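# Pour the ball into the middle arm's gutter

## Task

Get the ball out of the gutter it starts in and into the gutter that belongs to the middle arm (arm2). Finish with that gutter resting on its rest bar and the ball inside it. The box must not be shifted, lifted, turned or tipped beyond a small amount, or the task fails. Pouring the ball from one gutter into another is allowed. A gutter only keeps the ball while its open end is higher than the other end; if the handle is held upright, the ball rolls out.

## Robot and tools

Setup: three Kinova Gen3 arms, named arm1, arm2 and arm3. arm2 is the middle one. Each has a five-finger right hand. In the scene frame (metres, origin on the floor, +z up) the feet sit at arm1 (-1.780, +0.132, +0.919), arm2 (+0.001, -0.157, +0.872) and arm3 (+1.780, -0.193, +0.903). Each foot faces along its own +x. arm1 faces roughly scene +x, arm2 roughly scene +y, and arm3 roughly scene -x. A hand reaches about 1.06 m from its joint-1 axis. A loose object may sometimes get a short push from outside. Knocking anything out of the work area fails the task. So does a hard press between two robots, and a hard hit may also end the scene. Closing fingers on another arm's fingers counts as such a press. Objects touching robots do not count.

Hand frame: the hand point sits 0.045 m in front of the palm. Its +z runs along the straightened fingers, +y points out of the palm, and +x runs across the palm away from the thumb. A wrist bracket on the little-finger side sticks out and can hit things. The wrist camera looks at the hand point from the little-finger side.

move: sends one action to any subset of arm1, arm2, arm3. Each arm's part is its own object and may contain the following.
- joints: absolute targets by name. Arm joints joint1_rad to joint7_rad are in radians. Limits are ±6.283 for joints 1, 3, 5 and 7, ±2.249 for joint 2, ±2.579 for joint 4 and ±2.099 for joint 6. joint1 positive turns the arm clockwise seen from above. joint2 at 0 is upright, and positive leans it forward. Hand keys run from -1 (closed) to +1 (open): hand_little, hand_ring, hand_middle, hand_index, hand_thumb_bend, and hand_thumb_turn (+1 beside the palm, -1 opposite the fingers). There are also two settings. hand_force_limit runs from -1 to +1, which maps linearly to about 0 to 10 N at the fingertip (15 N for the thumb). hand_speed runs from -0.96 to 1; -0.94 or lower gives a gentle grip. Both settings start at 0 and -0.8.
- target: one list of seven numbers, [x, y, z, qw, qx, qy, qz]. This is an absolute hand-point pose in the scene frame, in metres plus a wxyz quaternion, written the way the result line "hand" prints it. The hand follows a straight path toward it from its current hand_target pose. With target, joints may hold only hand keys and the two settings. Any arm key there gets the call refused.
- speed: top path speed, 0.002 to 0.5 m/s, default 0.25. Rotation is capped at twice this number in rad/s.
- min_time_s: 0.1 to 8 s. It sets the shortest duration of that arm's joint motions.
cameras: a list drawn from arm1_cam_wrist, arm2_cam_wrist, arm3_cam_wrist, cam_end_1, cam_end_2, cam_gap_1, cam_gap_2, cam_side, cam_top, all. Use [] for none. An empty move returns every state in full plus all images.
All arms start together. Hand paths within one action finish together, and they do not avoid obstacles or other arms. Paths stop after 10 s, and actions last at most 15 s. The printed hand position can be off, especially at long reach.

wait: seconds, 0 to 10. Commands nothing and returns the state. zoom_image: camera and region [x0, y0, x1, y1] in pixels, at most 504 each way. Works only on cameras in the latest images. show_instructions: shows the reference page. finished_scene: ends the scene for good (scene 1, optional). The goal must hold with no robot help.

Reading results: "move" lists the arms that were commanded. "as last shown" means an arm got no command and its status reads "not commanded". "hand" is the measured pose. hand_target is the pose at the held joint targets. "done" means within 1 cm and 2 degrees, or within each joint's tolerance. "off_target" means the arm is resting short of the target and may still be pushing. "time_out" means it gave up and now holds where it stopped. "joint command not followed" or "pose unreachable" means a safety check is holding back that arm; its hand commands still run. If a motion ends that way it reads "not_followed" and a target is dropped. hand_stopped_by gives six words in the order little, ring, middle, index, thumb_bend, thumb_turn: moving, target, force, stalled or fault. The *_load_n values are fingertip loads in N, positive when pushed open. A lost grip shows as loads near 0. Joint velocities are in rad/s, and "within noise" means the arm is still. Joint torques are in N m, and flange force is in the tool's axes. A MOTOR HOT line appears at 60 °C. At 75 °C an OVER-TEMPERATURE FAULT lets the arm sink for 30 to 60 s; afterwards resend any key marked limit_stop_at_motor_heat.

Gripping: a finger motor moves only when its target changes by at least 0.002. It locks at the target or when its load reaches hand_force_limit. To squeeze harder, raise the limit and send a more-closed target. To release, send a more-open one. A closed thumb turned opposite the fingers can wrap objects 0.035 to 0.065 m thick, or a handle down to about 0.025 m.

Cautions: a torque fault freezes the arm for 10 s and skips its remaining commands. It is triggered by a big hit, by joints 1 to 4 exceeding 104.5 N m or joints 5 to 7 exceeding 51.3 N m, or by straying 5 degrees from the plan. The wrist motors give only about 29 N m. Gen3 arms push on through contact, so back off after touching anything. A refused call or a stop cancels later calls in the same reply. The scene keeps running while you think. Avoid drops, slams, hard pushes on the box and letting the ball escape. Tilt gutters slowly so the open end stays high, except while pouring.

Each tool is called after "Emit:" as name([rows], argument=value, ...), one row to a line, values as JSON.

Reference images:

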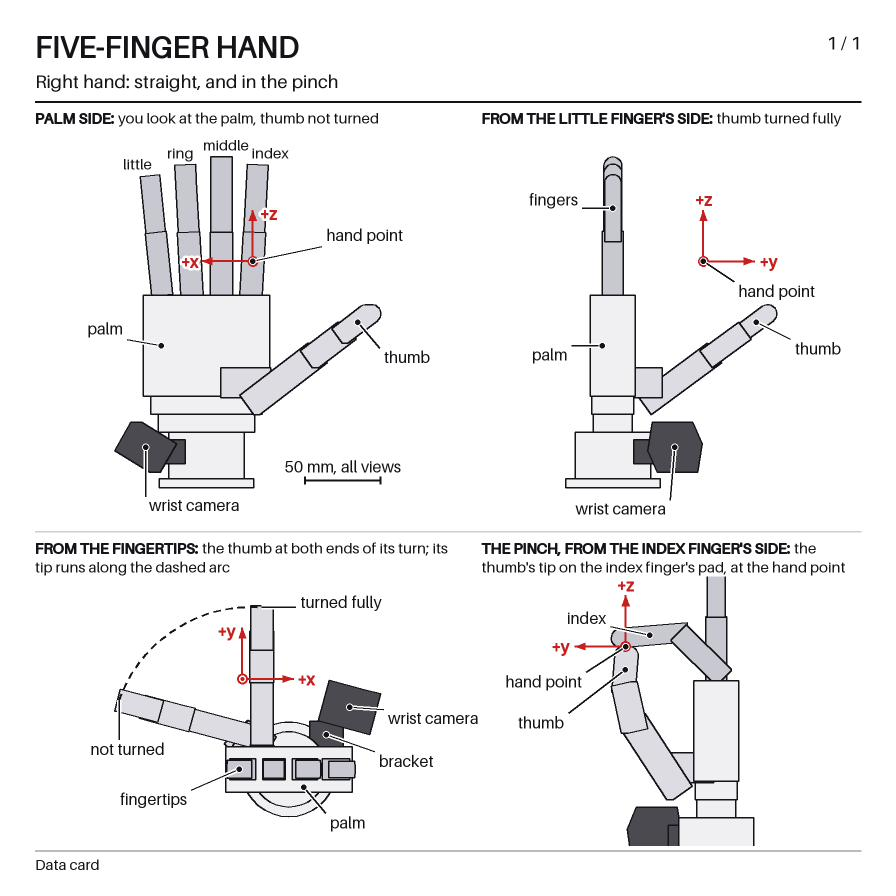

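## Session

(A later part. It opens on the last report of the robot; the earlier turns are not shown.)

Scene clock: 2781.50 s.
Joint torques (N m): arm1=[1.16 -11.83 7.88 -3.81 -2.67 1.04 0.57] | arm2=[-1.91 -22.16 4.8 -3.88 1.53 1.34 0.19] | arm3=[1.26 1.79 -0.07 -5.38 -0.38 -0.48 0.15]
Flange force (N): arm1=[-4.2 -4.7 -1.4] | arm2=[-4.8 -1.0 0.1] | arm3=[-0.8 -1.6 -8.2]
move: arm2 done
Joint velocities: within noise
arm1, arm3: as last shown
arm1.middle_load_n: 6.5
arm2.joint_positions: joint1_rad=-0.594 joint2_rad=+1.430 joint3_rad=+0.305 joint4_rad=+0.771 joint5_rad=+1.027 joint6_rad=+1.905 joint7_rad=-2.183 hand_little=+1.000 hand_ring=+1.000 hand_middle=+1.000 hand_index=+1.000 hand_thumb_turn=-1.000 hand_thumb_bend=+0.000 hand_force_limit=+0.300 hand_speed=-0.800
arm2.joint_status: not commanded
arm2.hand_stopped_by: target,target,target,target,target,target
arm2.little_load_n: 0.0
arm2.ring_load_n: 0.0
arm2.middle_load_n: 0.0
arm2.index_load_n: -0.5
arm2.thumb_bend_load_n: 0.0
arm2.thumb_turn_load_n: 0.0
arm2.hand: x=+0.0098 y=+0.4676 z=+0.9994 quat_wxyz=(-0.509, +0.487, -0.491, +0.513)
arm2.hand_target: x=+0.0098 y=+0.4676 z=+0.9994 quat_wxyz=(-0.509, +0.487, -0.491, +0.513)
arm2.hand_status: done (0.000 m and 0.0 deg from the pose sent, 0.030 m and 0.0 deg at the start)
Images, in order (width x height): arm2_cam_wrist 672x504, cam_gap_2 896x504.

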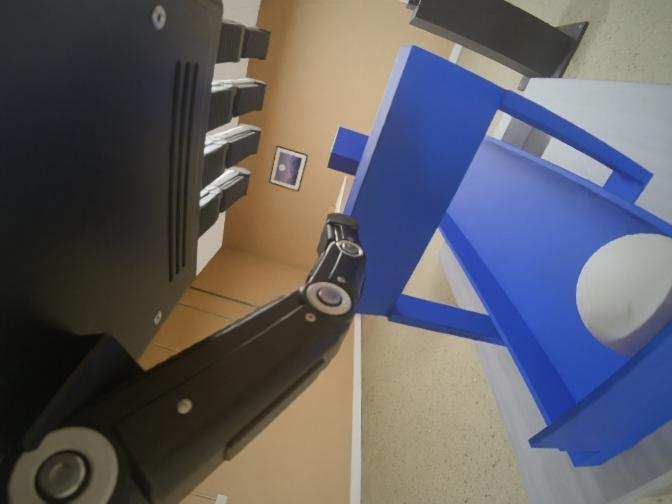

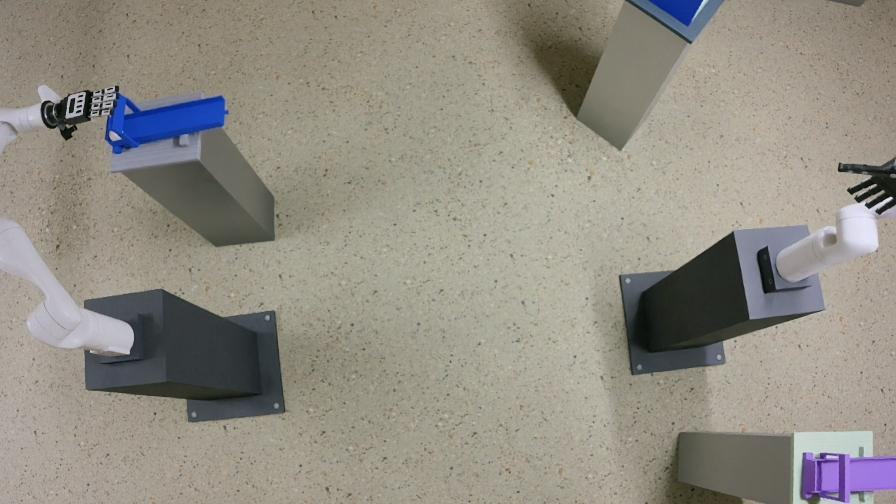

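Emit:
move(arm2={"target": [-0.02, 0.4676, 1.06, 0.5086, -0.4868, 0.4911, -0.513], "speed": 0.08}, cameras=[])

Emit:
move(arm2={"target": [-0.1, 0.47, 1.14, 0.5086, -0.4868, 0.4911, -0.513], "speed": 0.15}, cameras=["arm2_cam_wrist", "cam_gap_2", "cam_gap_1", "cam_side", "cam_top"])

Emit:
zoom_image(camera="cam_gap_2", region=[0, 50, 250, 190])

Emit:
zoom_image(camera="cam_side", region=[410, 210, 490, 270])

Scene clock: 2794.53 s.
Joint torques (N m): arm1=[1.14 -11.84 7.91 -3.75 -2.68 1.03 0.57] | arm2=[-1.88 -22.43 4.7 -4.36 1.63 1.07 0.19] | arm3=[1.21 1.78 -0.07 -5.32 -0.39 -0.49 0.13]
Flange force (N): arm1=[-4.2 -4.7 -1.2] | arm2=[-5.0 -1.2 -0.2] | arm3=[-0.9 -1.7 -8.5]
move: arm2 done
Joint velocities: within noise
arm1, arm3: as last shown
arm1.ring_load_n: 6.0
arm1.middle_load_n: 7.0
arm1.thumb_bend_load_n: 2.5
arm1.thumb_turn_load_n: 0.5
arm2.joint_positions: joint1_rad=-0.629 joint2_rad=+1.363 joint3_rad=+0.325 joint4_rad=+0.716 joint5_rad=+1.051 joint6_rad=+1.970 joint7_rad=-2.064 hand_little=+1.000 hand_ring=+1.000 hand_middle=+1.000 hand_index=+1.000 hand_thumb_turn=-1.000 hand_thumb_bend=+0.000 hand_force_limit=+0.300 hand_speed=-0.800
arm2.joint_status: not commanded
arm2.hand_stopped_by: target,target,target,target,target,target
arm2.little_load_n: 0.0
arm2.ring_load_n: 0.0
arm2.middle_load_n: 0.0
arm2.index_load_n: 0.0
arm2.thumb_bend_load_n: 0.0
arm2.thumb_turn_load_n: 0.0
arm2.hand: x=-0.0200 y=+0.4676 z=+1.0600 quat_wxyz=(-0.509, +0.487, -0.491, +0.513)
arm2.hand_target: x=-0.0200 y=+0.4676 z=+1.0600 quat_wxyz=(-0.509, +0.487, -0.491, +0.513)
arm2.hand_status: done (0.000 m and 0.0 deg from the pose sent, 0.068 m and 0.0 deg at the start)

Scene clock: 2800.37 s.
Joint torques (N m): arm1=[1.13 -11.85 7.95 -3.79 -2.65 1.01 0.58] | arm2=[-2.09 -23.54 4.22 0 2.05 -0.14 0.42] | arm3=[1.22 1.77 -0.03 -5.38 -0.42 -0.5 0.18]
Flange force (N): arm1=[-4.1 -4.3 -1.2] | arm2=no reading | arm3=[-0.8 -1.5 -8.3]
move: arm2 moving
Joint velocities: arm1=[within noise] | arm2=[0.004 0.005 0.06 -0.005 -0.055 -0.001 0.007] | arm3=[within noise]
arm1: as last shown
arm1.thumb_turn_load_n: 0.0
arm2.joint_positions: joint1_rad=-0.696 joint2_rad=+1.528 joint3_rad=+1.326 joint4_rad=+0.200 joint5_rad=+0.295 joint6_rad=+2.101 joint7_rad=-1.553 hand_little=+1.000 hand_ring=+1.000 hand_middle=+1.000 hand_index=+1.000 hand_thumb_turn=-1.000 hand_thumb_bend=+0.000 hand_force_limit=+0.300 hand_speed=-0.800
arm2.joint_status: not commanded
arm2.hand_stopped_by: target,target,target,target,target,target
arm2.little_load_n: -0.5
arm2.ring_load_n: 0.0
arm2.middle_load_n: 0.0
arm2.index_load_n: 0.0
arm2.thumb_bend_load_n: 0.0
arm2.thumb_turn_load_n: 0.0
arm2.hand: x=-0.0997 y=+0.4697 z=+1.1400 quat_wxyz=(-0.510, +0.488, -0.490, +0.511)
arm2.hand_target: x=-0.0997 y=+0.4697 z=+1.1400 quat_wxyz=(-0.510, +0.488, -0.490, +0.511)
arm2.hand_status: moving (0.000 m and 0.4 deg from the pose sent, 0.113 m and 0.0 deg at the start; a joint's target at an end of its range on 158 of 175 steps)
arm3.joint_positions: joint1_rad=+0.220 joint2_rad=-0.459 joint3_rad=-0.095 joint4_rad=+1.566 joint5_rad=-0.007 joint6_rad=+2.054 joint7_rad=-2.193 hand_little=+1.000 hand_ring=+1.000 hand_middle=+1.000 hand_index=+1.000 hand_thumb_turn=+1.000 hand_thumb_bend=+1.000 hand_force_limit=+0.000 hand_speed=-0.800
arm3.joint_status: not commanded
arm3.hand_stopped_by: target,target,target,target,target,target
arm3.little_load_n: 0.0
arm3.ring_load_n: 0.0
arm3.middle_load_n: -0.5
arm3.index_load_n: 0.0
arm3.thumb_bend_load_n: 0.0
arm3.thumb_turn_load_n: 0.0
arm3.hand: x=+1.6375 y=-0.1786 z=+1.3831 quat_wxyz=(-0.014, +0.920, -0.391, +0.002)
arm3.hand_target: x=+1.6375 y=-0.1786 z=+1.3831 quat_wxyz=(-0.014, +0.920, -0.391, +0.002)
arm3.hand_status: not commanded
pictures: arm2_cam_wrist, cam_gap_1, cam_gap_2, cam_side, cam_top
Images, in order (width x height): arm2_cam_wrist 672x504, cam_gap_1 896x504, cam_gap_2 896x504, cam_side 896x504, cam_top 896x504.

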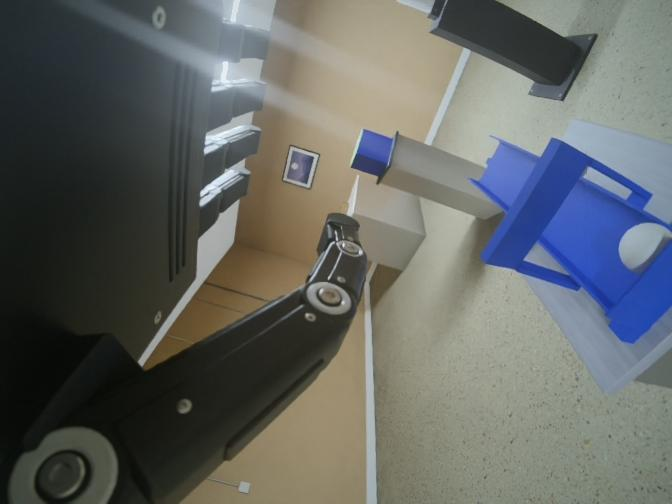

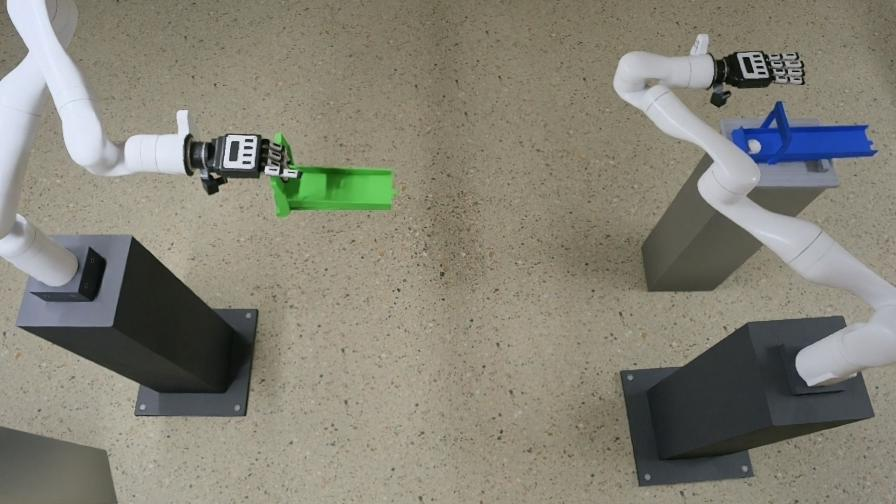

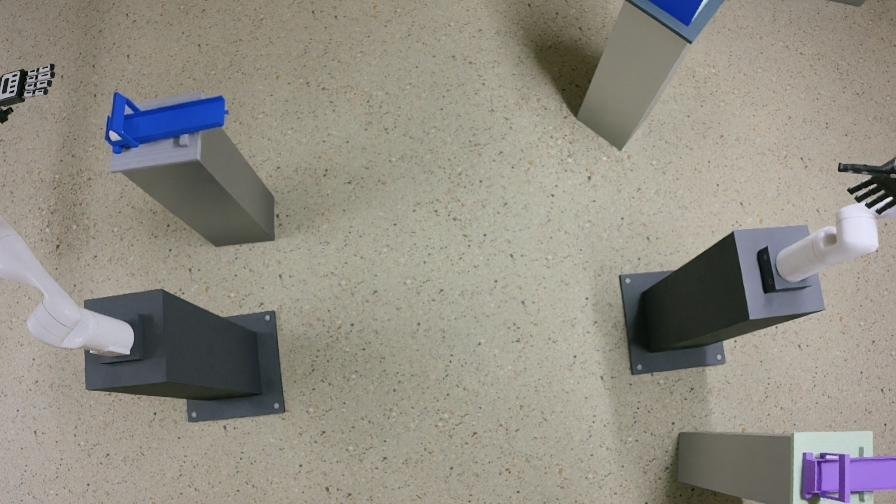

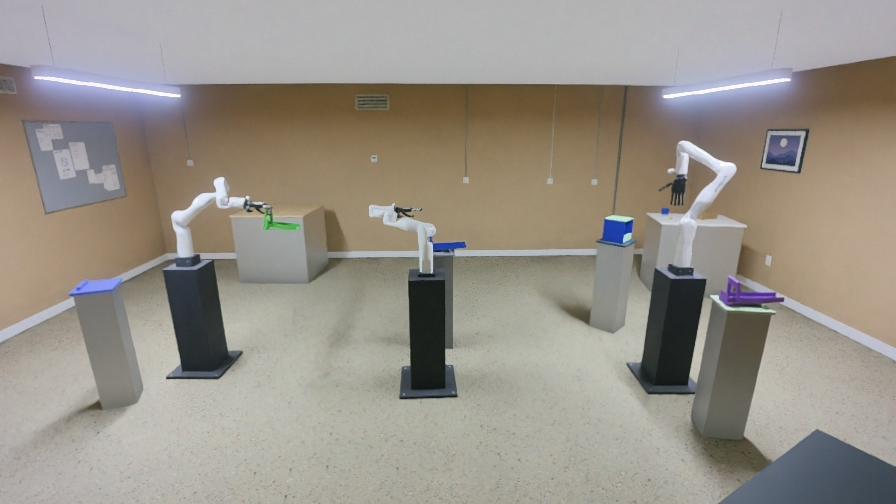

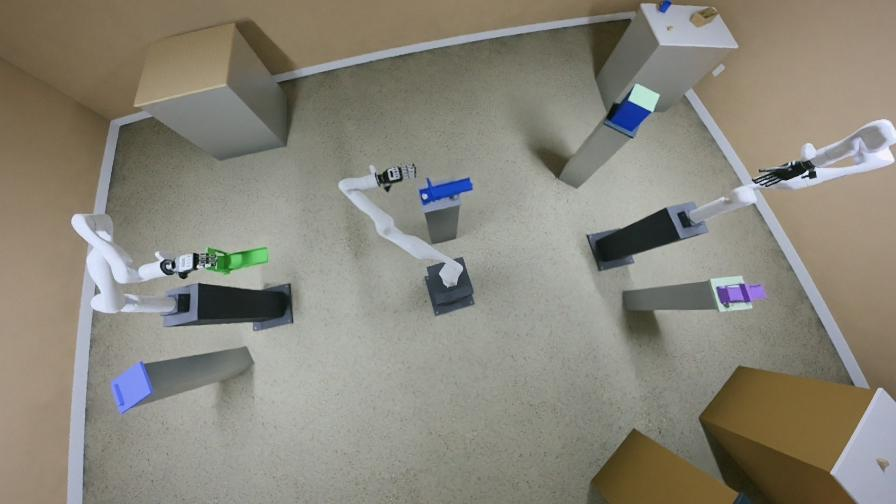

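Scaled by 2.016 from the camera's image (finer frame: 1280x720).

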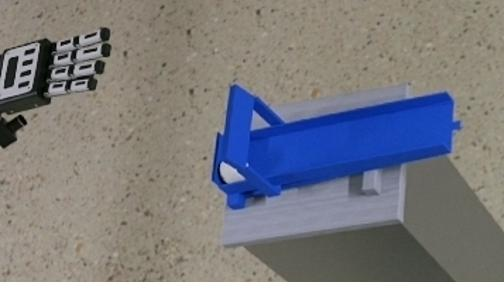

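Scaled by 6.300 from the camera's image (finer frame: 1280x720).

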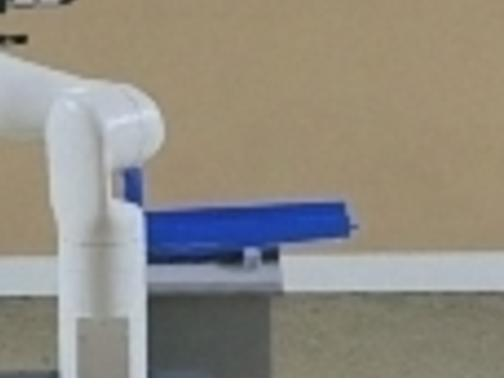

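Emit:
wait(seconds=1, cameras=["arm2_cam_wrist"])

Scene clock: 2811.60 s.
Joint torques (N m): arm1=[1.14 -11.83 7.92 -3.78 -2.68 1.05 0.58] | arm2=[-1.88 -23.58 4.26 -0.52 1.76 -0.14 0.19] | arm3=[1.23 1.8 -0.07 -5.29 -0.39 -0.49 0.16]
Flange force (N): arm1=[-4.2 -4.7 -1.2] | arm2=no reading | arm3=[-0.8 -1.6 -8.6]
Joint velocities: within noise
arm1.joint_positions: joint1_rad=-1.180 joint2_rad=+1.113 joint3_rad=+1.619 joint4_rad=+2.339 joint5_rad=+3.499 joint6_rad=+1.139 joint7_rad=-4.454 hand_little=+1.000 hand_ring=-0.047 hand_middle=-0.042 hand_index=-0.035 hand_thumb_turn=-1.000 hand_thumb_bend=+0.001 hand_force_limit=+0.300 hand_speed=-0.930
arm1.joint_status: not commanded
arm1.hand_stopped_by: target,force,force,force,target,target
arm1.little_load_n: 0.0
arm1.ring_load_n: 6.0
arm1.middle_load_n: 7.0
arm1.index_load_n: 9.0
arm1.thumb_bend_load_n: 3.0
arm1.thumb_turn_load_n: 0.0
arm1.hand: x=-1.1800 y=+0.2220 z=+1.2200 quat_wxyz=(-0.473, +0.526, -0.526, +0.473)
arm1.hand_target: x=-1.1800 y=+0.2220 z=+1.2200 quat_wxyz=(-0.473, +0.526, -0.526, +0.473)
arm1.hand_status: not commanded
arm2.joint_positions: joint1_rad=-0.696 joint2_rad=+1.528 joint3_rad=+1.330 joint4_rad=+0.199 joint5_rad=+0.292 joint6_rad=+2.101 joint7_rad=-1.552 hand_little=+1.000 hand_ring=+1.000 hand_middle=+1.000 hand_index=+1.000 hand_thumb_turn=-1.000 hand_thumb_bend=+0.000 hand_force_limit=+0.300 hand_speed=-0.800
arm2.joint_status: not commanded
arm2.hand_stopped_by: target,target,target,target,target,target
arm2.little_load_n: 0.0
arm2.ring_load_n: 0.0
arm2.middle_load_n: 0.0
arm2.index_load_n: -0.5
arm2.thumb_bend_load_n: 0.0
arm2.thumb_turn_load_n: 0.0
arm2.hand: x=-0.0997 y=+0.4697 z=+1.1400 quat_wxyz=(-0.510, +0.488, -0.490, +0.511)
arm2.hand_target: x=-0.0997 y=+0.4697 z=+1.1400 quat_wxyz=(-0.510, +0.488, -0.490, +0.511)
arm2.hand_status: done (0.000 m and 0.4 deg from the pose sent, 0.113 m and 0.0 deg at the start; a joint's target at an end of its range on 158 of 175 steps)
arm3.joint_positions: joint1_rad=+0.220 joint2_rad=-0.459 joint3_rad=-0.095 joint4_rad=+1.566 joint5_rad=-0.007 joint6_rad=+2.054 joint7_rad=-2.193 hand_little=+1.000 hand_ring=+1.000 hand_middle=+1.000 hand_index=+1.000 hand_thumb_turn=+1.000 hand_thumb_bend=+1.000 hand_force_limit=+0.000 hand_speed=-0.800
arm3.joint_status: not commanded
arm3.hand_stopped_by: target,target,target,target,target,target
arm3.little_load_n: 0.0
arm3.ring_load_n: 0.0
arm3.middle_load_n: -0.5
arm3.index_load_n: 0.0
arm3.thumb_bend_load_n: 0.0
arm3.thumb_turn_load_n: 0.0
arm3.hand: x=+1.6375 y=-0.1786 z=+1.3831 quat_wxyz=(-0.014, +0.920, -0.391, +0.002)
arm3.hand_target: x=+1.6375 y=-0.1786 z=+1.3831 quat_wxyz=(-0.014, +0.920, -0.391, +0.002)
arm3.hand_status: not commanded
wait: 1.00 s; at rest from the start
Images, in order (width x height): arm2_cam_wrist 672x504.

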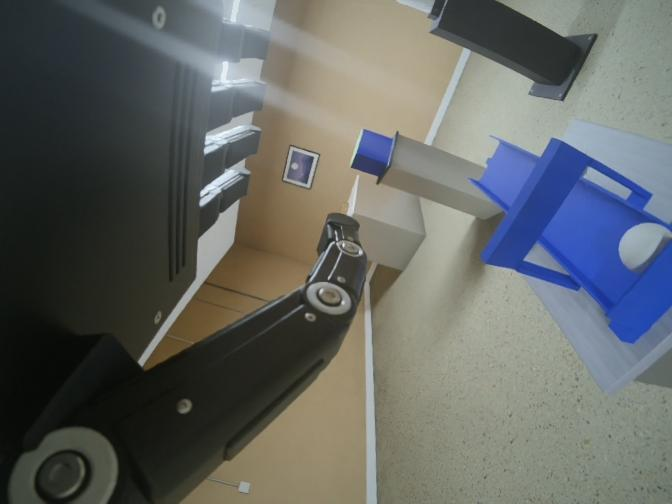

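The ball is in the blue gutter, which lies on its rest bar, and nothing is moving.

Emit:
finished_scene()

The scene is finished: the task was done.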